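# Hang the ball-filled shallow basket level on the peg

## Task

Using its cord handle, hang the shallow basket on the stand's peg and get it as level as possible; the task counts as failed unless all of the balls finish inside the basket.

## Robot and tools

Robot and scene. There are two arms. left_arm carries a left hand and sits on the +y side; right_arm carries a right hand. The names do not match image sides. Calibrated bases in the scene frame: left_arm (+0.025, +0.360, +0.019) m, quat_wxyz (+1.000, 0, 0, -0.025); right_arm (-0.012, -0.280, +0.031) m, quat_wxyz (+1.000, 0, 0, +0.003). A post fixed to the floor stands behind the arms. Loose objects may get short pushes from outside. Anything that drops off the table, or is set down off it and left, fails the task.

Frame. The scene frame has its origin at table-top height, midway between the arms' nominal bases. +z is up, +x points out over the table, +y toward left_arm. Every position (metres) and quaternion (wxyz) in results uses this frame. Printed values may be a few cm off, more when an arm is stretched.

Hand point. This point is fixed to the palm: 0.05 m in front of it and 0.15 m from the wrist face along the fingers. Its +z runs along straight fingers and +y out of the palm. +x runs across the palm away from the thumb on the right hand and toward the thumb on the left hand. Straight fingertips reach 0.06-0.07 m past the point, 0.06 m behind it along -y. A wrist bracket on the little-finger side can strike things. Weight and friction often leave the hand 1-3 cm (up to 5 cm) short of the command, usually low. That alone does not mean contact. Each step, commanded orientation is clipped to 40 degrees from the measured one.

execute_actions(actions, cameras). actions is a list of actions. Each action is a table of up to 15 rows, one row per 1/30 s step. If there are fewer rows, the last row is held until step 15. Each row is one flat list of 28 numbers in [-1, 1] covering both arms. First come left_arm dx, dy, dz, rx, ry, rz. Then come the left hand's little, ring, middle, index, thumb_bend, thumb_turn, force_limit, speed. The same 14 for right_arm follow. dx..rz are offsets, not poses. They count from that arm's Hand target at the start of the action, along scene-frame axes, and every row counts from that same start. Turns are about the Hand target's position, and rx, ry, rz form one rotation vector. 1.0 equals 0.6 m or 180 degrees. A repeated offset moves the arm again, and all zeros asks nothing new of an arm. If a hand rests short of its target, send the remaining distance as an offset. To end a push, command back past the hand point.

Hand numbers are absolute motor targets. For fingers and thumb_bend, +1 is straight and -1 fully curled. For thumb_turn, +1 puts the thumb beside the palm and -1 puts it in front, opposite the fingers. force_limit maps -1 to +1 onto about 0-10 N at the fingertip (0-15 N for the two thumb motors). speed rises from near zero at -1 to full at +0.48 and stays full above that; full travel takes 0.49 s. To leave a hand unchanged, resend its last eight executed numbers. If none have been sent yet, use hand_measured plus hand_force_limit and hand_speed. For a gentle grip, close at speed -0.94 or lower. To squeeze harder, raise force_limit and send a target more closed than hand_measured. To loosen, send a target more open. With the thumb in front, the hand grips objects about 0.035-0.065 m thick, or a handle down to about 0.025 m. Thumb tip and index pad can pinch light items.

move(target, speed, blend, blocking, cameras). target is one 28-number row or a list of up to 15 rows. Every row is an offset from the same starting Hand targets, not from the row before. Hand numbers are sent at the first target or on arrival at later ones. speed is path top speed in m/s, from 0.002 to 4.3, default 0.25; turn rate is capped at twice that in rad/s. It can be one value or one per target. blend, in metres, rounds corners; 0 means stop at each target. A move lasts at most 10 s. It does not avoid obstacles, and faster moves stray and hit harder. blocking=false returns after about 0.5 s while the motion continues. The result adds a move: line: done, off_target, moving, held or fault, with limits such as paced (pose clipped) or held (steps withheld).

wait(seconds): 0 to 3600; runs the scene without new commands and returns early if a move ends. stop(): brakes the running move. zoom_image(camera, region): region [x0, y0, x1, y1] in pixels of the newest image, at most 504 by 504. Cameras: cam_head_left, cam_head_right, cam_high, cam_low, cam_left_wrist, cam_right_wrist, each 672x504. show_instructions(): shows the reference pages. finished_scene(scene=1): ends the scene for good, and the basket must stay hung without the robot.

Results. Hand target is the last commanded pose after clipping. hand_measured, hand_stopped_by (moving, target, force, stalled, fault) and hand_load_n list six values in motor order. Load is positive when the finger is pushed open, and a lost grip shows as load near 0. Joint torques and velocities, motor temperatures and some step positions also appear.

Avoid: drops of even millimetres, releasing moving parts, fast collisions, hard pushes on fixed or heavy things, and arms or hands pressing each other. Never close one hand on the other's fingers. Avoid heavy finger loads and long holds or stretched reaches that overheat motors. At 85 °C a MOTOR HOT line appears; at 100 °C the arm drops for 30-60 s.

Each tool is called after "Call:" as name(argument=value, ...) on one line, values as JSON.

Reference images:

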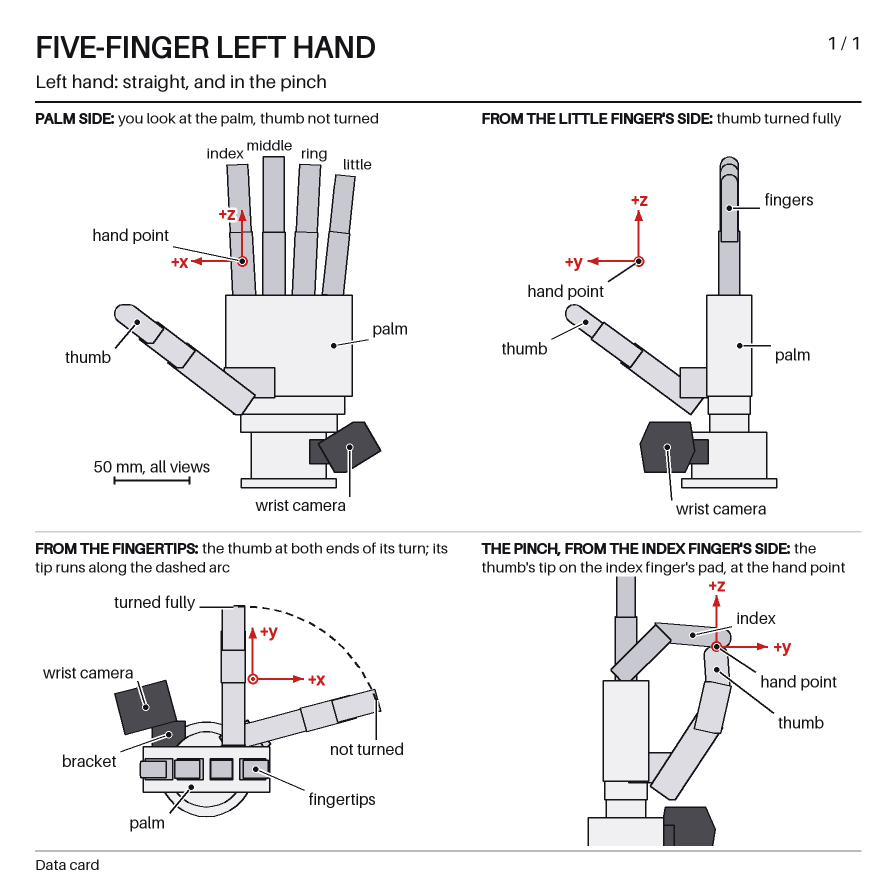

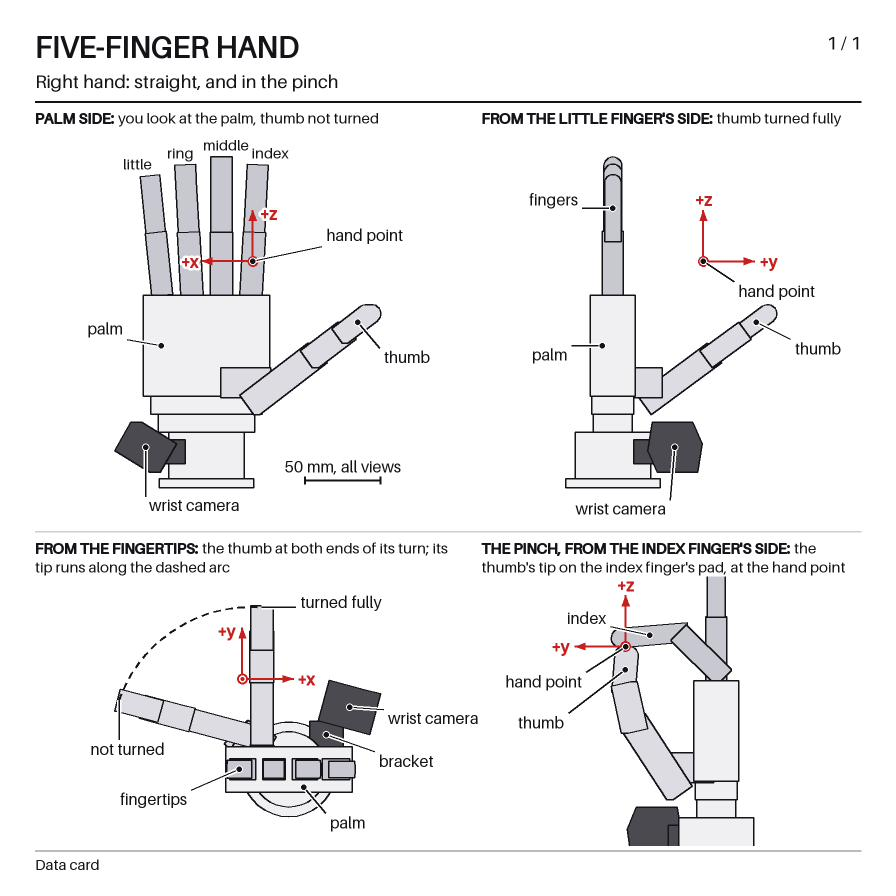

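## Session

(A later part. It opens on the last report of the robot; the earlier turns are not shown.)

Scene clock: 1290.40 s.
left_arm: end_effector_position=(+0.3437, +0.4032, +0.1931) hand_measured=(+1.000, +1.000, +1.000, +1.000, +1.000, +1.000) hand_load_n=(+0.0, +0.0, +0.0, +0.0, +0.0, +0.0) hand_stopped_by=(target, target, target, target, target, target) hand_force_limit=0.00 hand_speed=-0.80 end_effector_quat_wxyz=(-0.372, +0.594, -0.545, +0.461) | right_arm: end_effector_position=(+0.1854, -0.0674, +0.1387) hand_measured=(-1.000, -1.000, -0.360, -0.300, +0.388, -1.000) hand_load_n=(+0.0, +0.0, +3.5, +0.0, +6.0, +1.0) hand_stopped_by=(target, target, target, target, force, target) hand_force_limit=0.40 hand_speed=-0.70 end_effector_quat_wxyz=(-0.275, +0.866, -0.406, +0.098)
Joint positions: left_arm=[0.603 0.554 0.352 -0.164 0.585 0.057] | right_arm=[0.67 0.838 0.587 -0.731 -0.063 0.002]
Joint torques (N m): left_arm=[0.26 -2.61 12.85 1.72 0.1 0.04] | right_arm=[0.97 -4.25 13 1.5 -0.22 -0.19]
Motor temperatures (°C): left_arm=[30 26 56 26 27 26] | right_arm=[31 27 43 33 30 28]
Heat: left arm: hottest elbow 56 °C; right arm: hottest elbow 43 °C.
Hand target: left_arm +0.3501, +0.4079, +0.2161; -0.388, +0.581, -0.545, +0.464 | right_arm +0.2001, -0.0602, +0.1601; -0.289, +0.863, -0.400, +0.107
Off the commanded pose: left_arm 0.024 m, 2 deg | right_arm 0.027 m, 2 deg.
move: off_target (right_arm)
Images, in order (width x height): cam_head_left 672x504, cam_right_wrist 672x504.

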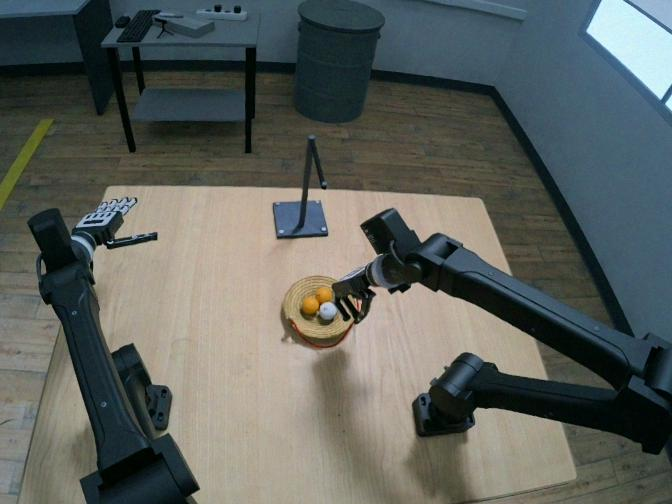

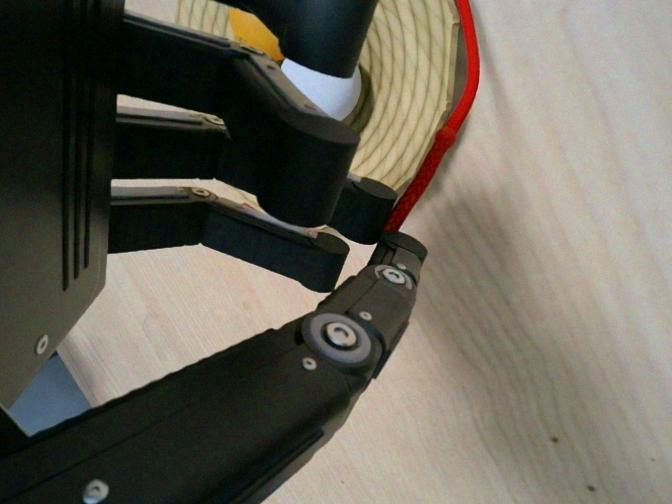

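Call:
move(target=[0,0,0,0,0,0,1,1,1,1,1,1,0,-0.8,0.09,0.06,0.05,0,0,0,-1,-1,-0.36,-0.3,0.2,-1,0.4,-0.7], speed=0.06, cameras=["all"])

Call:
zoom_image(camera="cam_head_left", region=[260, 230, 410, 370])

Scene clock: 1301.07 s.
left_arm: end_effector_position=(+0.3437, +0.4032, +0.1931) hand_measured=(+1.000, +1.000, +1.000, +1.000, +1.000, +1.000) hand_load_n=(+0.0, +0.5, +0.0, +0.0, +0.0, -0.5) hand_stopped_by=(target, target, target, target, target, target) hand_force_limit=0.00 hand_speed=-0.80 end_effector_quat_wxyz=(-0.372, +0.594, -0.545, +0.461) | right_arm: end_effector_position=(+0.2376, -0.0317, +0.1685) hand_measured=(-1.000, -1.000, -0.360, -0.300, +0.388, -1.000) hand_load_n=(+0.0, +0.0, +3.5, +0.0, +6.0, +1.0) hand_stopped_by=(target, target, target, target, force, target) hand_force_limit=0.40 hand_speed=-0.70 end_effector_quat_wxyz=(-0.273, +0.866, -0.407, +0.097)
Joint positions: left_arm=[0.603 0.554 0.352 -0.164 0.585 0.057] | right_arm=[0.653 1.026 0.77 -0.731 -0.073 -0.011]
Joint torques (N m): left_arm=[0.26 -2.55 12.88 1.7 0.1 0.03] | right_arm=[0.97 -6.71 13.03 1.59 -0.23 -0.19]
Motor temperatures (°C): left_arm=[30 26 56 26 27 26] | right_arm=[31 27 45 33 30 28]
Heat: left arm: hottest elbow 56 °C; right arm: hottest elbow 45 °C.
Hand target: left_arm +0.3501, +0.4079, +0.2161; -0.388, +0.581, -0.545, +0.464 | right_arm +0.2541, -0.0241, +0.1901; -0.290, +0.863, -0.400, +0.107
Off the commanded pose: left_arm 0.024 m, 2 deg | right_arm 0.028 m, 2 deg.
move: off_target (right_arm)

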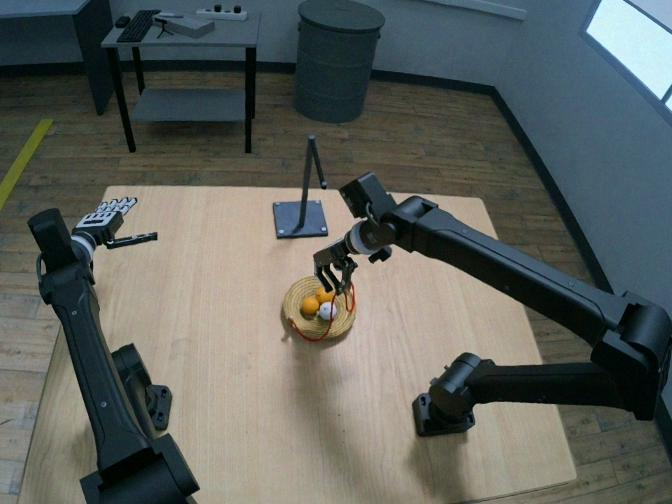

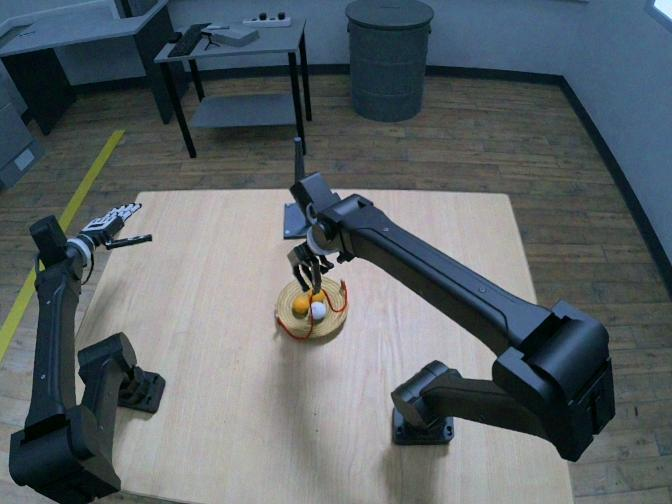

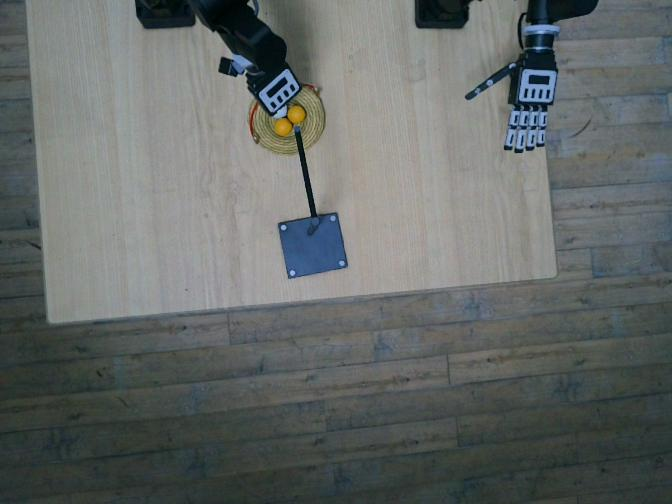

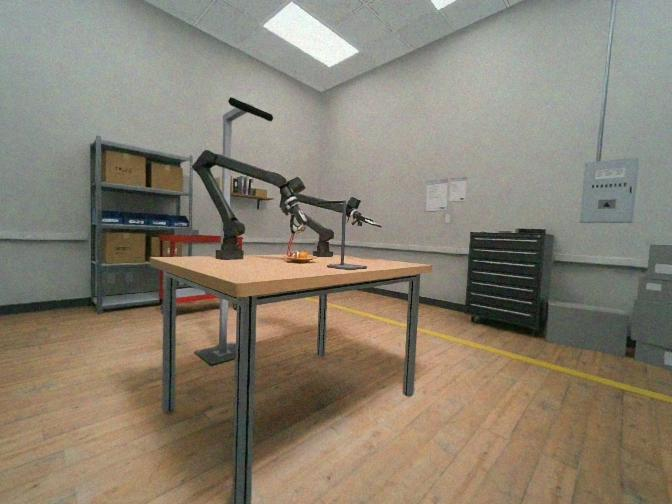

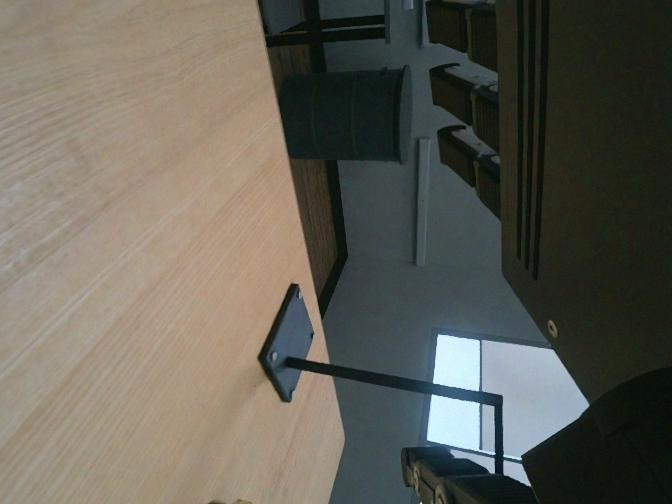

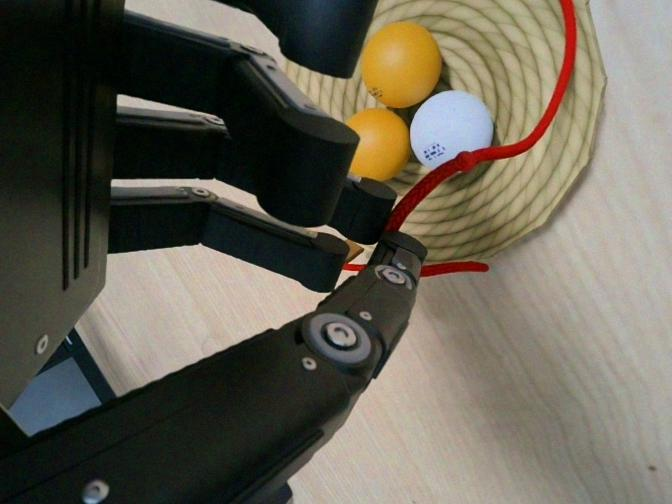

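Scaled by 3.360 from the camera's image (finer frame: 960x720).

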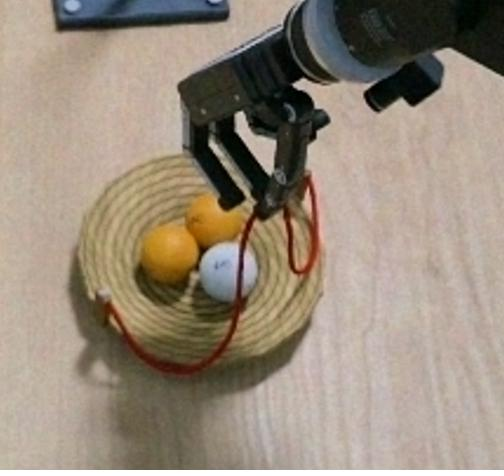

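Call:
move(target=[0,0,0,0,0,0,1,1,1,1,1,1,0,-0.8,0.1,0.058,0.06,0,0,0,-1,-1,-0.36,-0.3,0.2,-1,0.4,-0.7], speed=0.06, cameras=["cam_right_wrist","cam_head_left","cam_head_right"])

Call:
zoom_image(camera="cam_head_left", region=[260, 230, 410, 370])

Call:
zoom_image(camera="cam_head_right", region=[240, 230, 390, 370])

Scene clock: 1318.93 s.
left_arm: end_effector_position=(+0.3437, +0.4032, +0.1931) hand_measured=(+1.000, +1.000, +1.000, +1.000, +1.000, +1.000) hand_load_n=(+0.0, +0.0, +0.0, +0.0, +0.0, -0.5) hand_stopped_by=(target, target, target, target, target, target) hand_force_limit=0.00 hand_speed=-0.80 end_effector_quat_wxyz=(-0.372, +0.594, -0.545, +0.461) | right_arm: end_effector_position=(+0.2979, +0.0044, +0.2051) hand_measured=(-1.000, -1.000, -0.360, -0.300, +0.388, -1.000) hand_load_n=(+0.0, +0.0, +3.5, +0.0, +6.0, +1.0) hand_stopped_by=(target, target, target, target, force, target) hand_force_limit=0.40 hand_speed=-0.70 end_effector_quat_wxyz=(-0.275, +0.866, -0.407, +0.097)
Joint positions: left_arm=[0.603 0.554 0.352 -0.164 0.585 0.057] | right_arm=[0.63 1.202 0.994 -0.777 -0.086 -0.03]
Joint torques (N m): left_arm=[0.09 -2.61 12.85 1.72 0.1 0.04] | right_arm=[0.97 -9.17 13.23 1.51 -0.24 -0.18]
Motor temperatures (°C): left_arm=[30 26 57 26 27 26] | right_arm=[31 28 44 33 30 28]
Heat: left arm: hottest elbow 57 °C; right arm: hottest elbow 44 °C.
Hand target: left_arm +0.3501, +0.4079, +0.2161; -0.388, +0.581, -0.545, +0.464 | right_arm +0.3142, +0.0106, +0.2260; -0.289, +0.863, -0.400, +0.107
Off the commanded pose: left_arm 0.024 m, 2 deg | right_arm 0.027 m, 2 deg.
move: off_target (right_arm)
Images, in order (width x height): cam_head_left 672x504, cam_head_right 672x504, cam_right_wrist 672x504.

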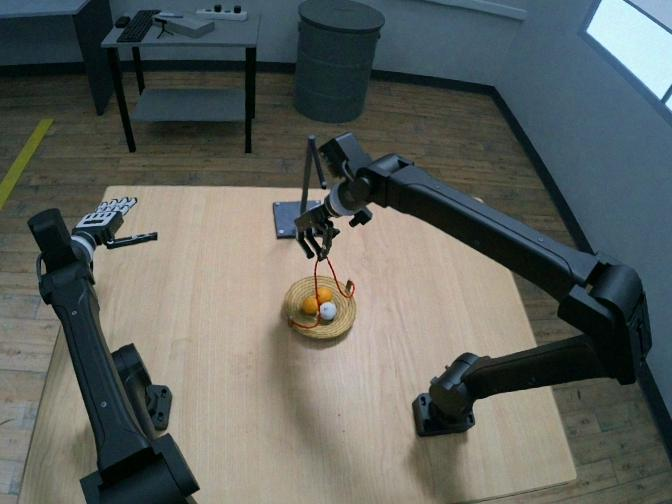

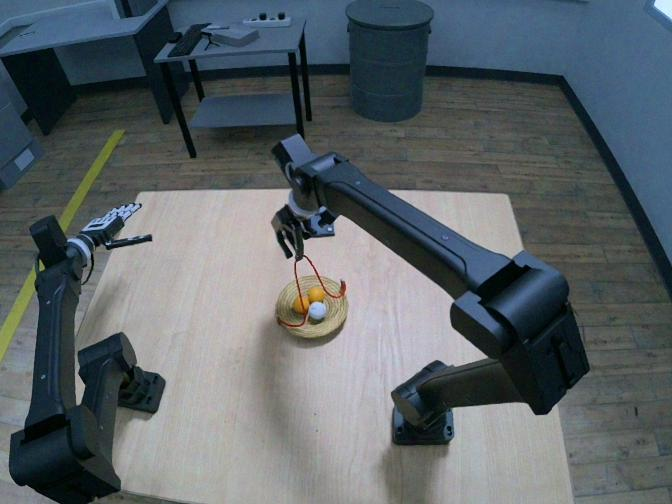

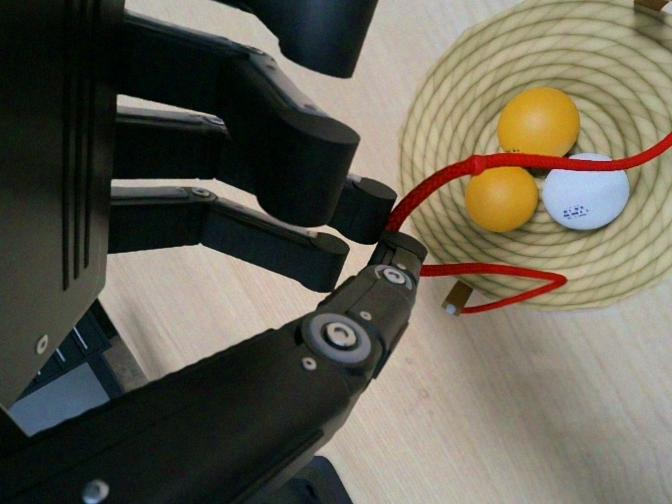

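Scaled by 3.360 from the camera's image (finer frame: 960x720).

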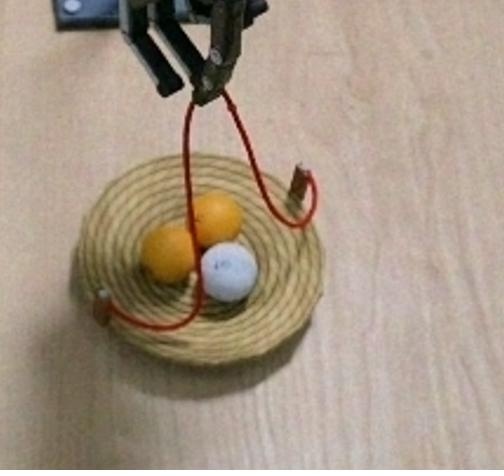

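Scaled by 3.360 from the camera's image (finer frame: 960x720).

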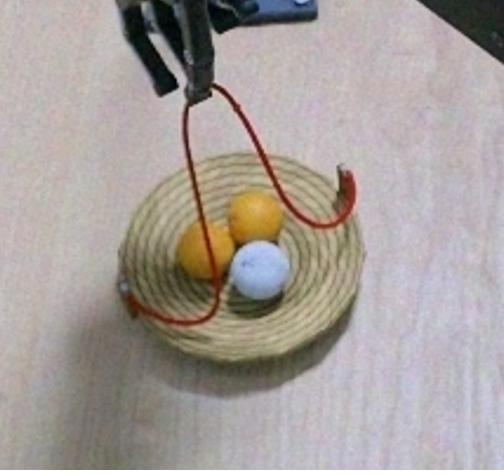

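Call:
move(target=[0,0,0,0,0,0,1,1,1,1,1,1,0,-0.8,0,0,0.055,0,0,0,-1,-1,-0.36,-0.3,0.2,-1,0.4,-0.7], speed=0.04, cameras=["cam_right_wrist","cam_head_left","cam_head_right"])

Call:
zoom_image(camera="cam_head_left", region=[260, 210, 410, 350])

Call:
zoom_image(camera="cam_head_right", region=[240, 210, 390, 350])

Scene clock: 1332.70 s.
left_arm: end_effector_position=(+0.3437, +0.4032, +0.1931) hand_measured=(+1.000, +1.000, +1.000, +1.000, +1.000, +1.000) hand_load_n=(+0.0, +0.0, +0.0, +0.0, +0.0, -0.5) hand_stopped_by=(target, target, target, target, target, target) hand_force_limit=0.00 hand_speed=-0.80 end_effector_quat_wxyz=(-0.372, +0.594, -0.545, +0.461) | right_arm: end_effector_position=(+0.2993, +0.0055, +0.2328) hand_measured=(-1.000, -1.000, -0.360, -0.300, +0.388, -1.000) hand_load_n=(+0.5, +0.0, +3.5, +0.0, +6.0, +1.0) hand_stopped_by=(target, target, target, target, force, target) hand_force_limit=0.40 hand_speed=-0.70 end_effector_quat_wxyz=(-0.269, +0.867, -0.408, +0.094)
Joint positions: left_arm=[0.603 0.554 0.352 -0.164 0.585 0.057] | right_arm=[0.63 1.202 1.07 -0.866 -0.086 -0.031]
Joint torques (N m): left_arm=[0.21 -2.49 12.85 1.7 0.1 0.03] | right_arm=[1.03 -10.05 13.44 1.44 -0.23 -0.18]
Motor temperatures (°C): left_arm=[30 26 57 26 27 26] | right_arm=[31 28 44 33 30 28]
Heat: left arm: hottest elbow 57 °C; right arm: hottest elbow 44 °C.
Hand target: left_arm +0.3501, +0.4079, +0.2161; -0.388, +0.581, -0.545, +0.464 | right_arm +0.3141, +0.0105, +0.2590; -0.289, +0.863, -0.400, +0.107
Off the commanded pose: left_arm 0.024 m, 2 deg | right_arm 0.031 m, 3 deg.
move: off_target (right_arm)
Images, in order (width x height): cam_head_left 672x504, cam_head_right 672x504, cam_right_wrist 672x504.

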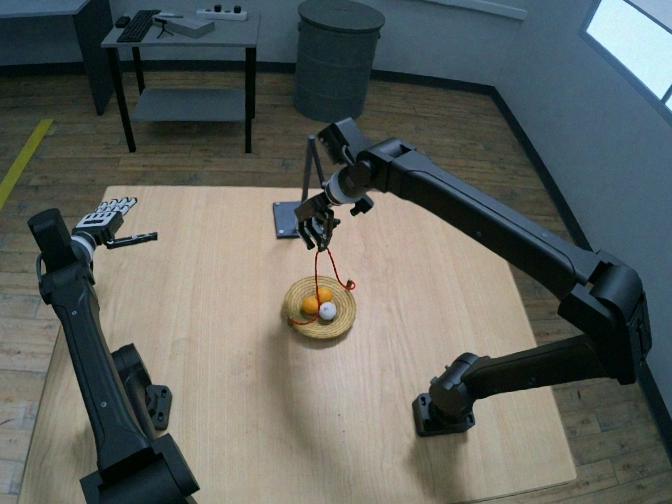

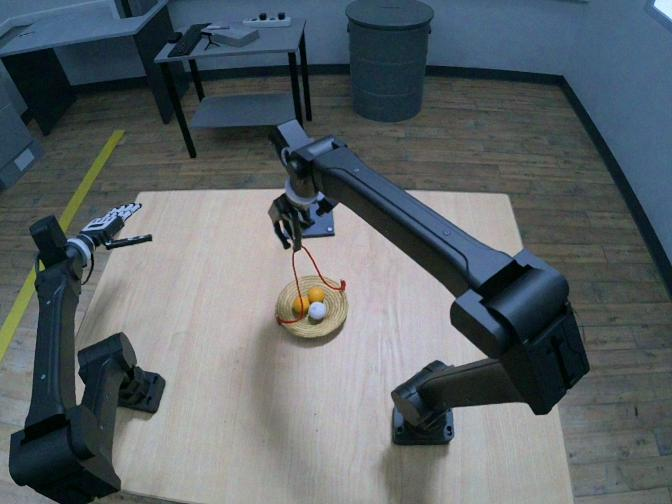

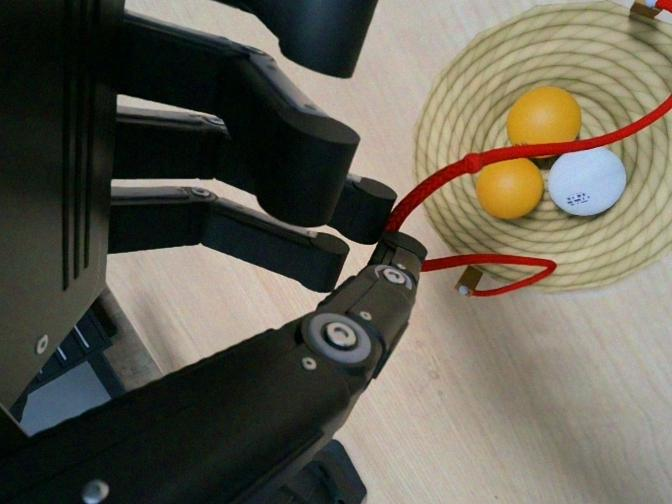

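Scaled by 3.360 from the camera's image (finer frame: 960x720).

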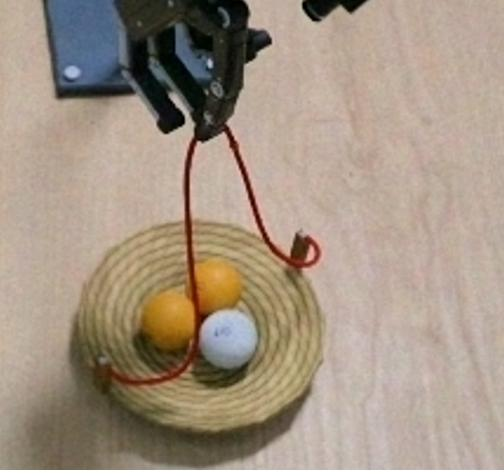

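Scaled by 3.360 from the camera's image (finer frame: 960x720).

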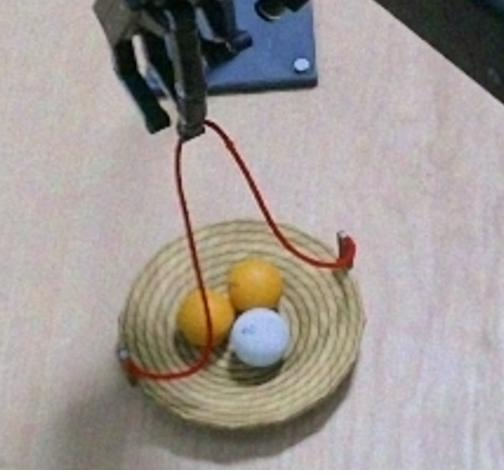

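Call:
move(target=[0,0,0,0,0,0,1,1,1,1,1,1,0,-0.8,0,0,0.05,0,0,0,-1,-1,-0.36,-0.3,0.2,-1,0.4,-0.7], speed=0.04, cameras=["cam_head_left","cam_head_right"])

Call:
zoom_image(camera="cam_head_left", region=[260, 210, 410, 350])

Call:
zoom_image(camera="cam_head_right", region=[240, 210, 390, 350])

Scene clock: 1343.17 s.
left_arm: end_effector_position=(+0.3437, +0.4032, +0.1931) hand_measured=(+1.000, +1.000, +1.000, +1.000, +1.000, +1.000) hand_load_n=(+0.0, +0.0, +0.0, +0.0, +0.0, +0.0) hand_stopped_by=(target, target, target, target, target, target) hand_force_limit=0.00 hand_speed=-0.80 end_effector_quat_wxyz=(-0.372, +0.594, -0.545, +0.461) | right_arm: end_effector_position=(+0.2951, +0.0024, +0.2523) hand_measured=(-1.000, -1.000, -0.360, -0.300, +0.388, -1.000) hand_load_n=(+0.0, +0.0, +3.5, +0.0, +6.5, +1.0) hand_stopped_by=(target, target, target, target, force, target) hand_force_limit=0.40 hand_speed=-0.70 end_effector_quat_wxyz=(-0.257, +0.871, -0.410, +0.088)
Joint positions: left_arm=[0.603 0.554 0.352 -0.164 0.585 0.057] | right_arm=[0.63 1.202 1.128 -0.953 -0.086 -0.031]
Joint torques (N m): left_arm=[0.15 -2.55 12.82 1.72 0.1 0.04] | right_arm=[1.03 -10.46 14.76 1.73 -0.2 -0.18]
Motor temperatures (°C): left_arm=[30 26 57 26 27 26] | right_arm=[31 28 46 33 30 28]
Heat: left arm: hottest elbow 57 °C; right arm: hottest elbow 46 °C.
Hand target: left_arm +0.3501, +0.4079, +0.2161; -0.388, +0.581, -0.545, +0.464 | right_arm +0.3142, +0.0105, +0.2890; -0.289, +0.863, -0.400, +0.107
Off the commanded pose: left_arm 0.024 m, 2 deg | right_arm 0.042 m, 5 deg.
move: off_target (right_arm)

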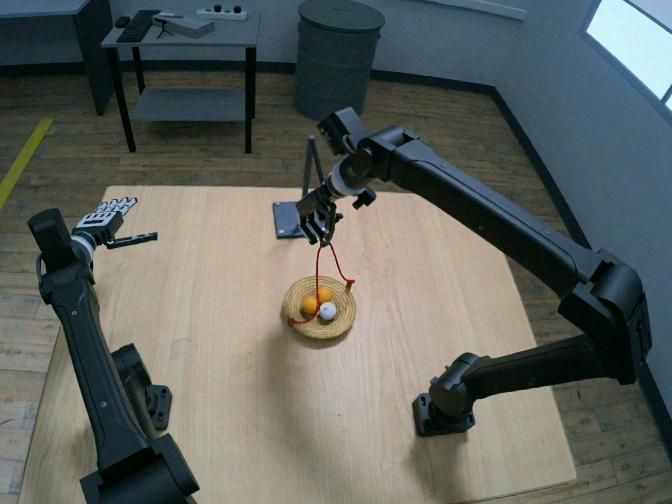

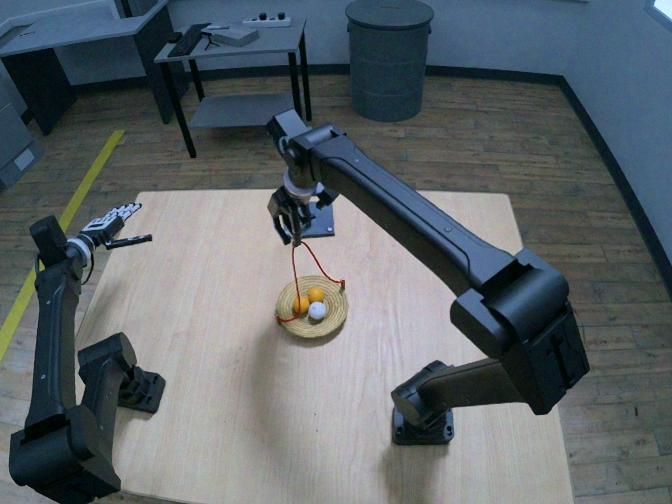

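Scaled by 3.360 from the camera's image (finer frame: 960x720).

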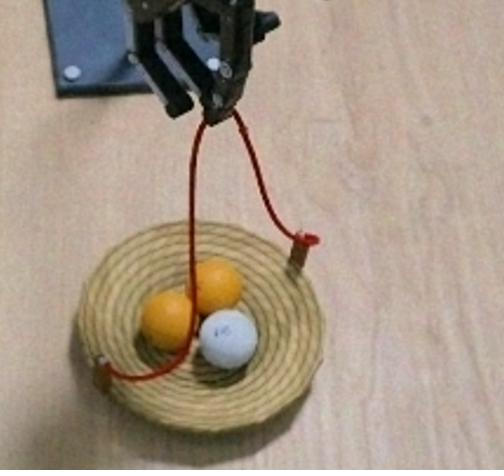

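Scaled by 3.360 from the camera's image (finer frame: 960x720).

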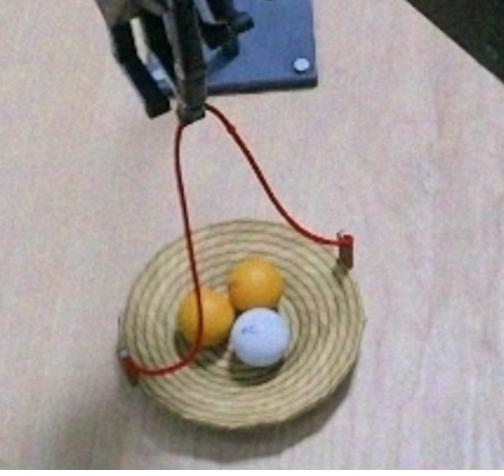

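Call:
move(target=[0,0,0,0,0,0,1,1,1,1,1,1,0,-0.8,0.01,0,0.06,0,0,0,-1,-1,-0.36,-0.3,0.2,-1,0.4,-0.7], speed=0.04, cameras=["cam_head_left","cam_head_right","cam_high","cam_low"])

Scene clock: 1392.37 s.
left_arm: end_effector_position=(+0.3437, +0.4032, +0.1931) hand_measured=(+1.000, +1.000, +1.000, +1.000, +1.000, +1.000) hand_load_n=(+0.0, +0.0, +0.0, -0.5, +0.5, -0.5) hand_stopped_by=(target, target, target, target, target, target) hand_force_limit=0.00 hand_speed=-0.80 end_effector_quat_wxyz=(-0.372, +0.594, -0.545, +0.461) | right_arm: end_effector_position=(+0.2925, -0.0029, +0.2843) hand_measured=(-1.000, -1.000, -0.360, -0.300, +0.388, -1.000) hand_load_n=(+0.0, +0.0, +4.0, +0.0, +6.5, +1.0) hand_stopped_by=(target, target, target, target, force, target) hand_force_limit=0.40 hand_speed=-0.70 end_effector_quat_wxyz=(-0.247, +0.872, -0.415, +0.081)
Joint positions: left_arm=[0.603 0.554 0.352 -0.164 0.585 0.057] | right_arm=[0.621 1.203 1.218 -1.068 -0.092 -0.032]
Joint torques (N m): left_arm=[0.21 -2.55 12.83 1.7 0.1 0.03] | right_arm=[0.97 -9.58 16.1 2.67 -0.2 -0.25]
Motor temperatures (°C): left_arm=[30 26 57 26 27 26] | right_arm=[31 28 47 33 30 28]
Heat: left arm: hottest elbow 57 °C; right arm: hottest elbow 47 °C.
Hand target: left_arm +0.3501, +0.4079, +0.2161; -0.388, +0.581, -0.545, +0.464 | right_arm +0.3200, +0.0106, +0.3252; -0.290, +0.863, -0.400, +0.107
Off the commanded pose: left_arm 0.024 m, 2 deg | right_arm 0.051 m, 6 deg.
move: off_target (right_arm)

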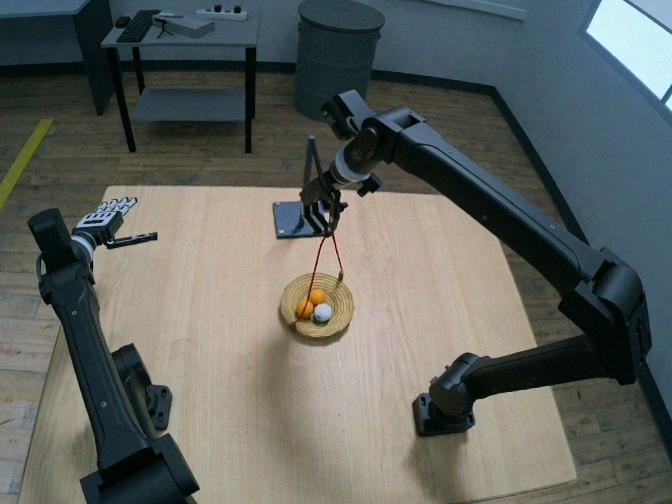

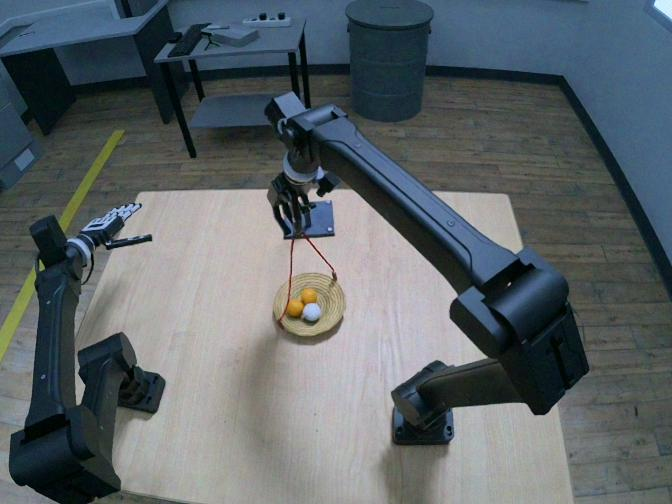

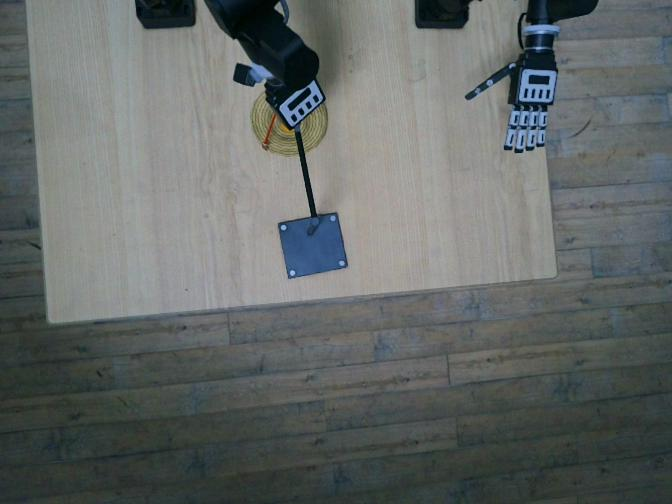

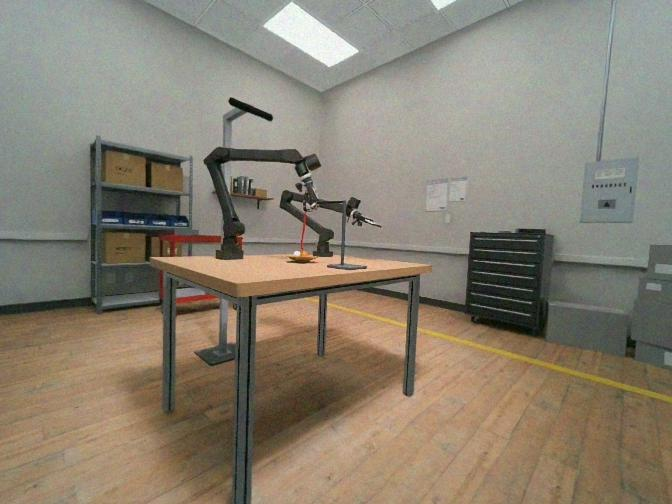

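Call:
zoom_image(camera="cam_low", region=[250, 130, 400, 280])

Call:
zoom_image(camera="cam_head_left", region=[250, 130, 400, 350])

Call:
zoom_image(camera="cam_head_right", region=[240, 170, 390, 350])

Call:
zoom_image(camera="cam_high", region=[220, 50, 370, 230])

Scaled by 3.360 from the camera's image (finer frame: 960x720).

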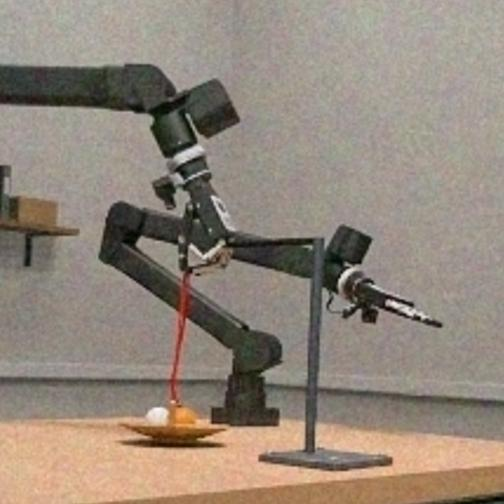

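Scaled by 2.291 from the camera's image (finer frame: 960x720).

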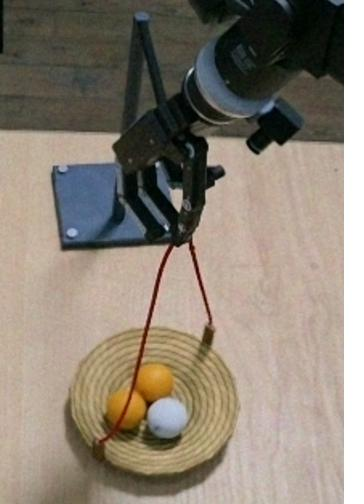

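Scaled by 2.800 from the camera's image (finer frame: 960x720).

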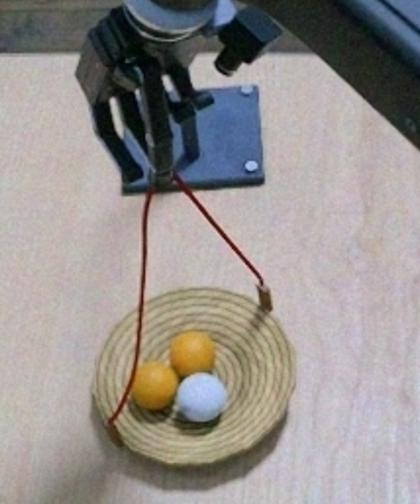

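Scaled by 2.800 from the camera's image (finer frame: 960x720).

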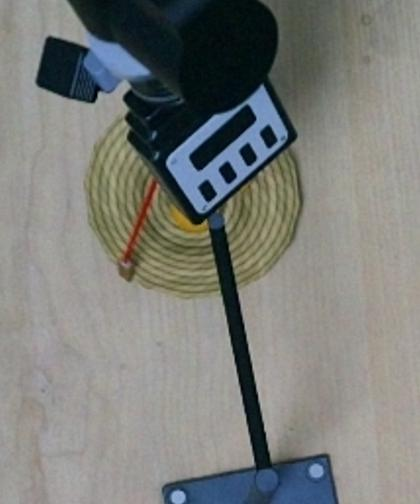

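Call:
move(target=[0,0,0,0,0,0,1,1,1,1,1,1,0,-0.8,0.01,0.01,0.03,0,0,0,-1,-1,-0.36,-0.3,0.2,-1,0.4,-0.7], speed=0.03, cameras=["cam_head_left","cam_head_right","cam_high","cam_low"])

Call:
zoom_image(camera="cam_low", region=[250, 130, 400, 280])

Call:
zoom_image(camera="cam_head_left", region=[250, 180, 400, 350])

Call:
zoom_image(camera="cam_head_right", region=[240, 170, 390, 350])

Scene clock: 1484.67 s.
left_arm: end_effector_position=(+0.3437, +0.4032, +0.1931) hand_measured=(+1.000, +1.000, +1.000, +1.000, +1.000, +1.000) hand_load_n=(+0.0, -0.5, +0.0, +0.0, +0.0, +0.0) hand_stopped_by=(target, target, target, target, target, target) hand_force_limit=0.00 hand_speed=-0.80 end_effector_quat_wxyz=(-0.372, +0.594, -0.545, +0.461) | right_arm: end_effector_position=(+0.3107, +0.0100, +0.3156) hand_measured=(-1.000, -1.000, -0.360, -0.300, +0.388, -1.000) hand_load_n=(+0.0, +0.0, +4.0, +0.0, +6.0, +1.0) hand_stopped_by=(target, target, target, target, force, target) hand_force_limit=0.40 hand_speed=-0.70 end_effector_quat_wxyz=(-0.264, +0.869, -0.409, +0.091)
Joint positions: left_arm=[0.603 0.554 0.352 -0.164 0.585 0.057] | right_arm=[0.621 1.237 1.319 -1.094 -0.092 -0.037]
Joint torques (N m): left_arm=[0.26 -2.37 12.85 1.68 0.11 0.03] | right_arm=[1.26 -10.23 13.94 2.07 -0.15 -0.16]
Motor temperatures (°C): left_arm=[29 26 58 26 27 26] | right_arm=[31 29 51 33 30 28]
Heat: left arm: hottest elbow 58 °C; right arm: hottest elbow 51 °C.
Hand target: left_arm +0.3501, +0.4079, +0.2161; -0.388, +0.581, -0.545, +0.464 | right_arm +0.3261, +0.0167, +0.3431; -0.289, +0.863, -0.400, +0.107
Off the commanded pose: left_arm 0.024 m, 2 deg | right_arm 0.032 m, 4 deg.
move: off_target (right_arm)

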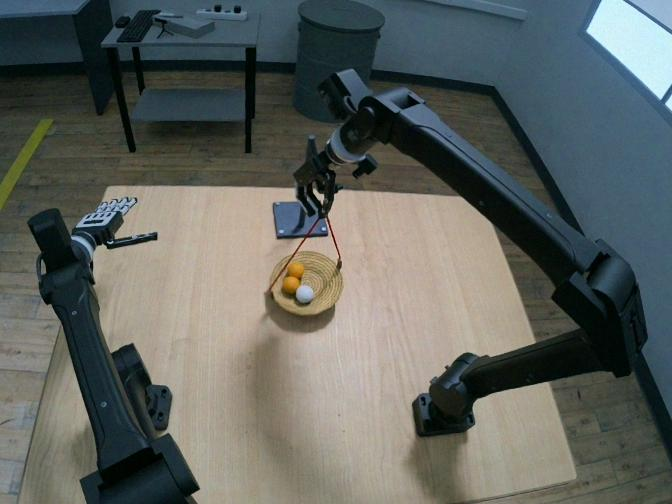

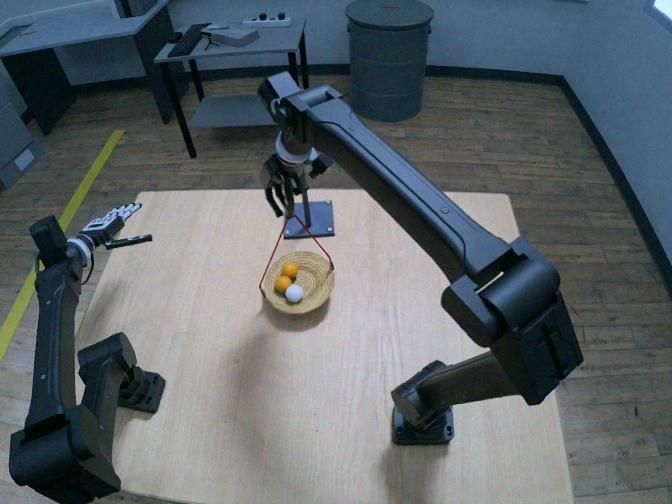

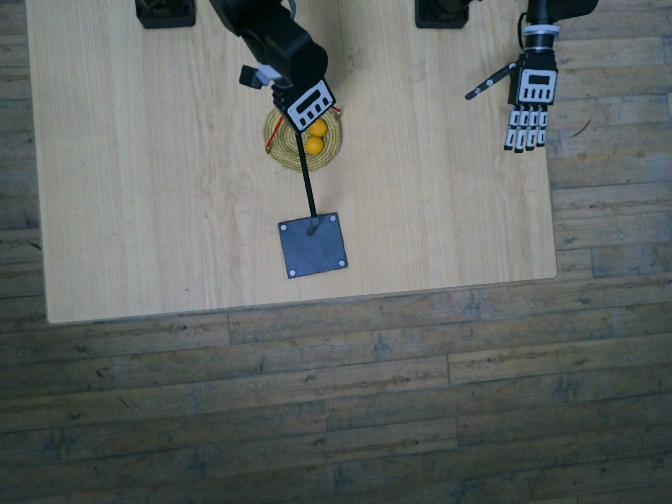

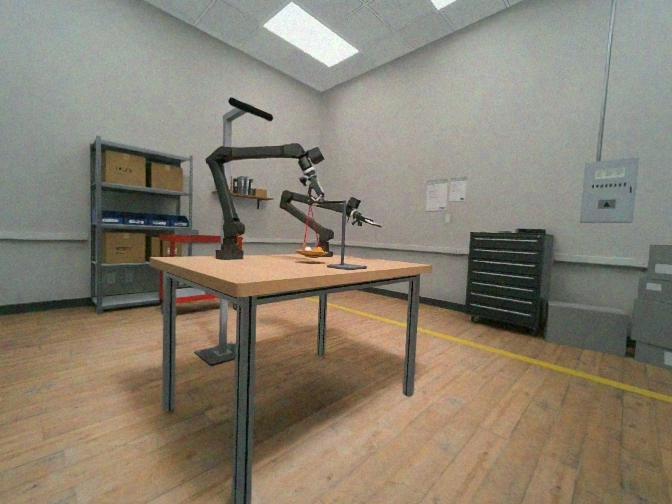

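Scaled by 3.360 from the camera's image (finer frame: 960x720).

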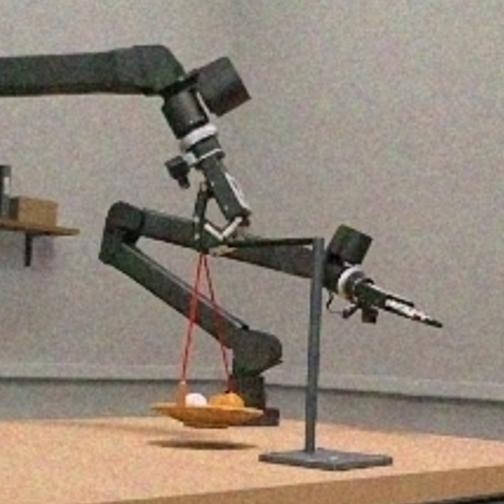

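Scaled by 2.965 from the camera's image (finer frame: 960x720).

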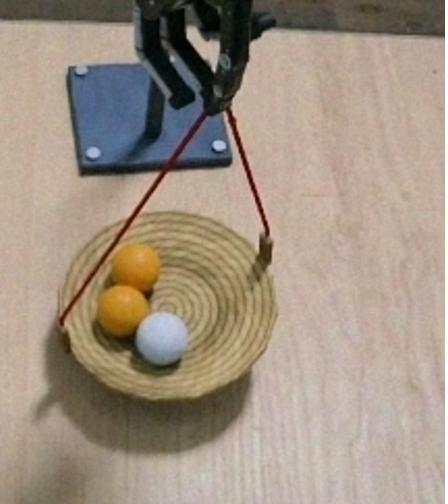

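Scaled by 2.800 from the camera's image (finer frame: 960x720).

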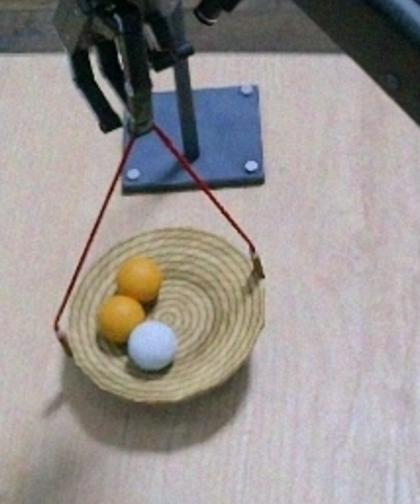

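Call:
zoom_image(camera="cam_low", region=[285, 190, 345, 270])

Call:
zoom_image(camera="cam_high", region=[250, 90, 350, 190])

Call:
zoom_image(camera="cam_head_left", region=[290, 180, 370, 260])

Scaled by 6.300 from the camera's image (finer frame: 960x720).

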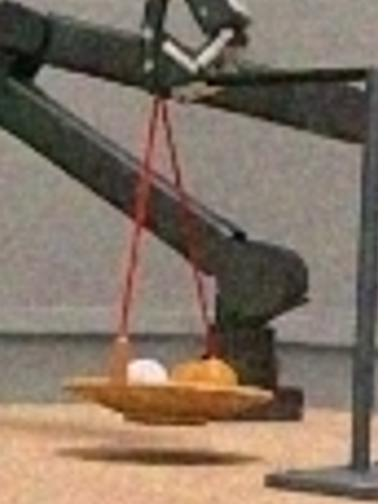

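Scaled by 5.040 from the camera's image (finer frame: 960x720).

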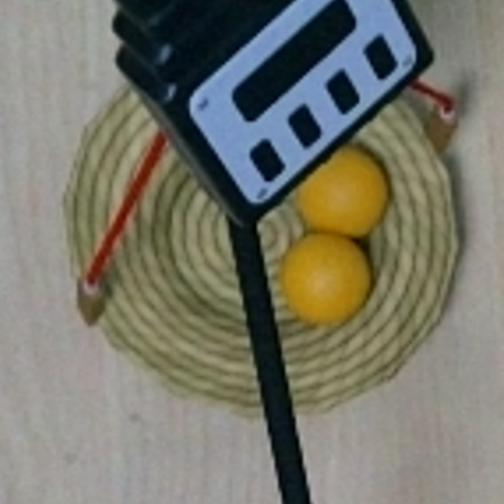

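Scaled by 6.300 from the camera's image (finer frame: 960x720).

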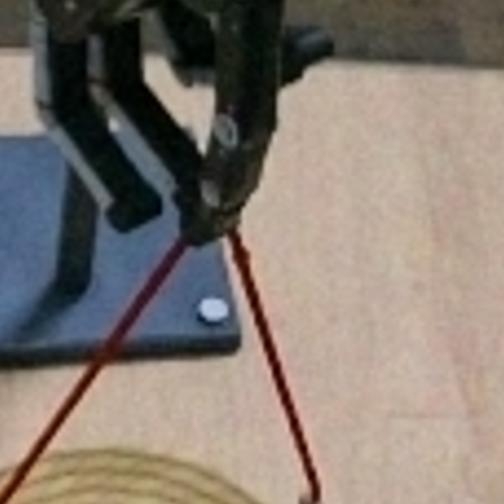

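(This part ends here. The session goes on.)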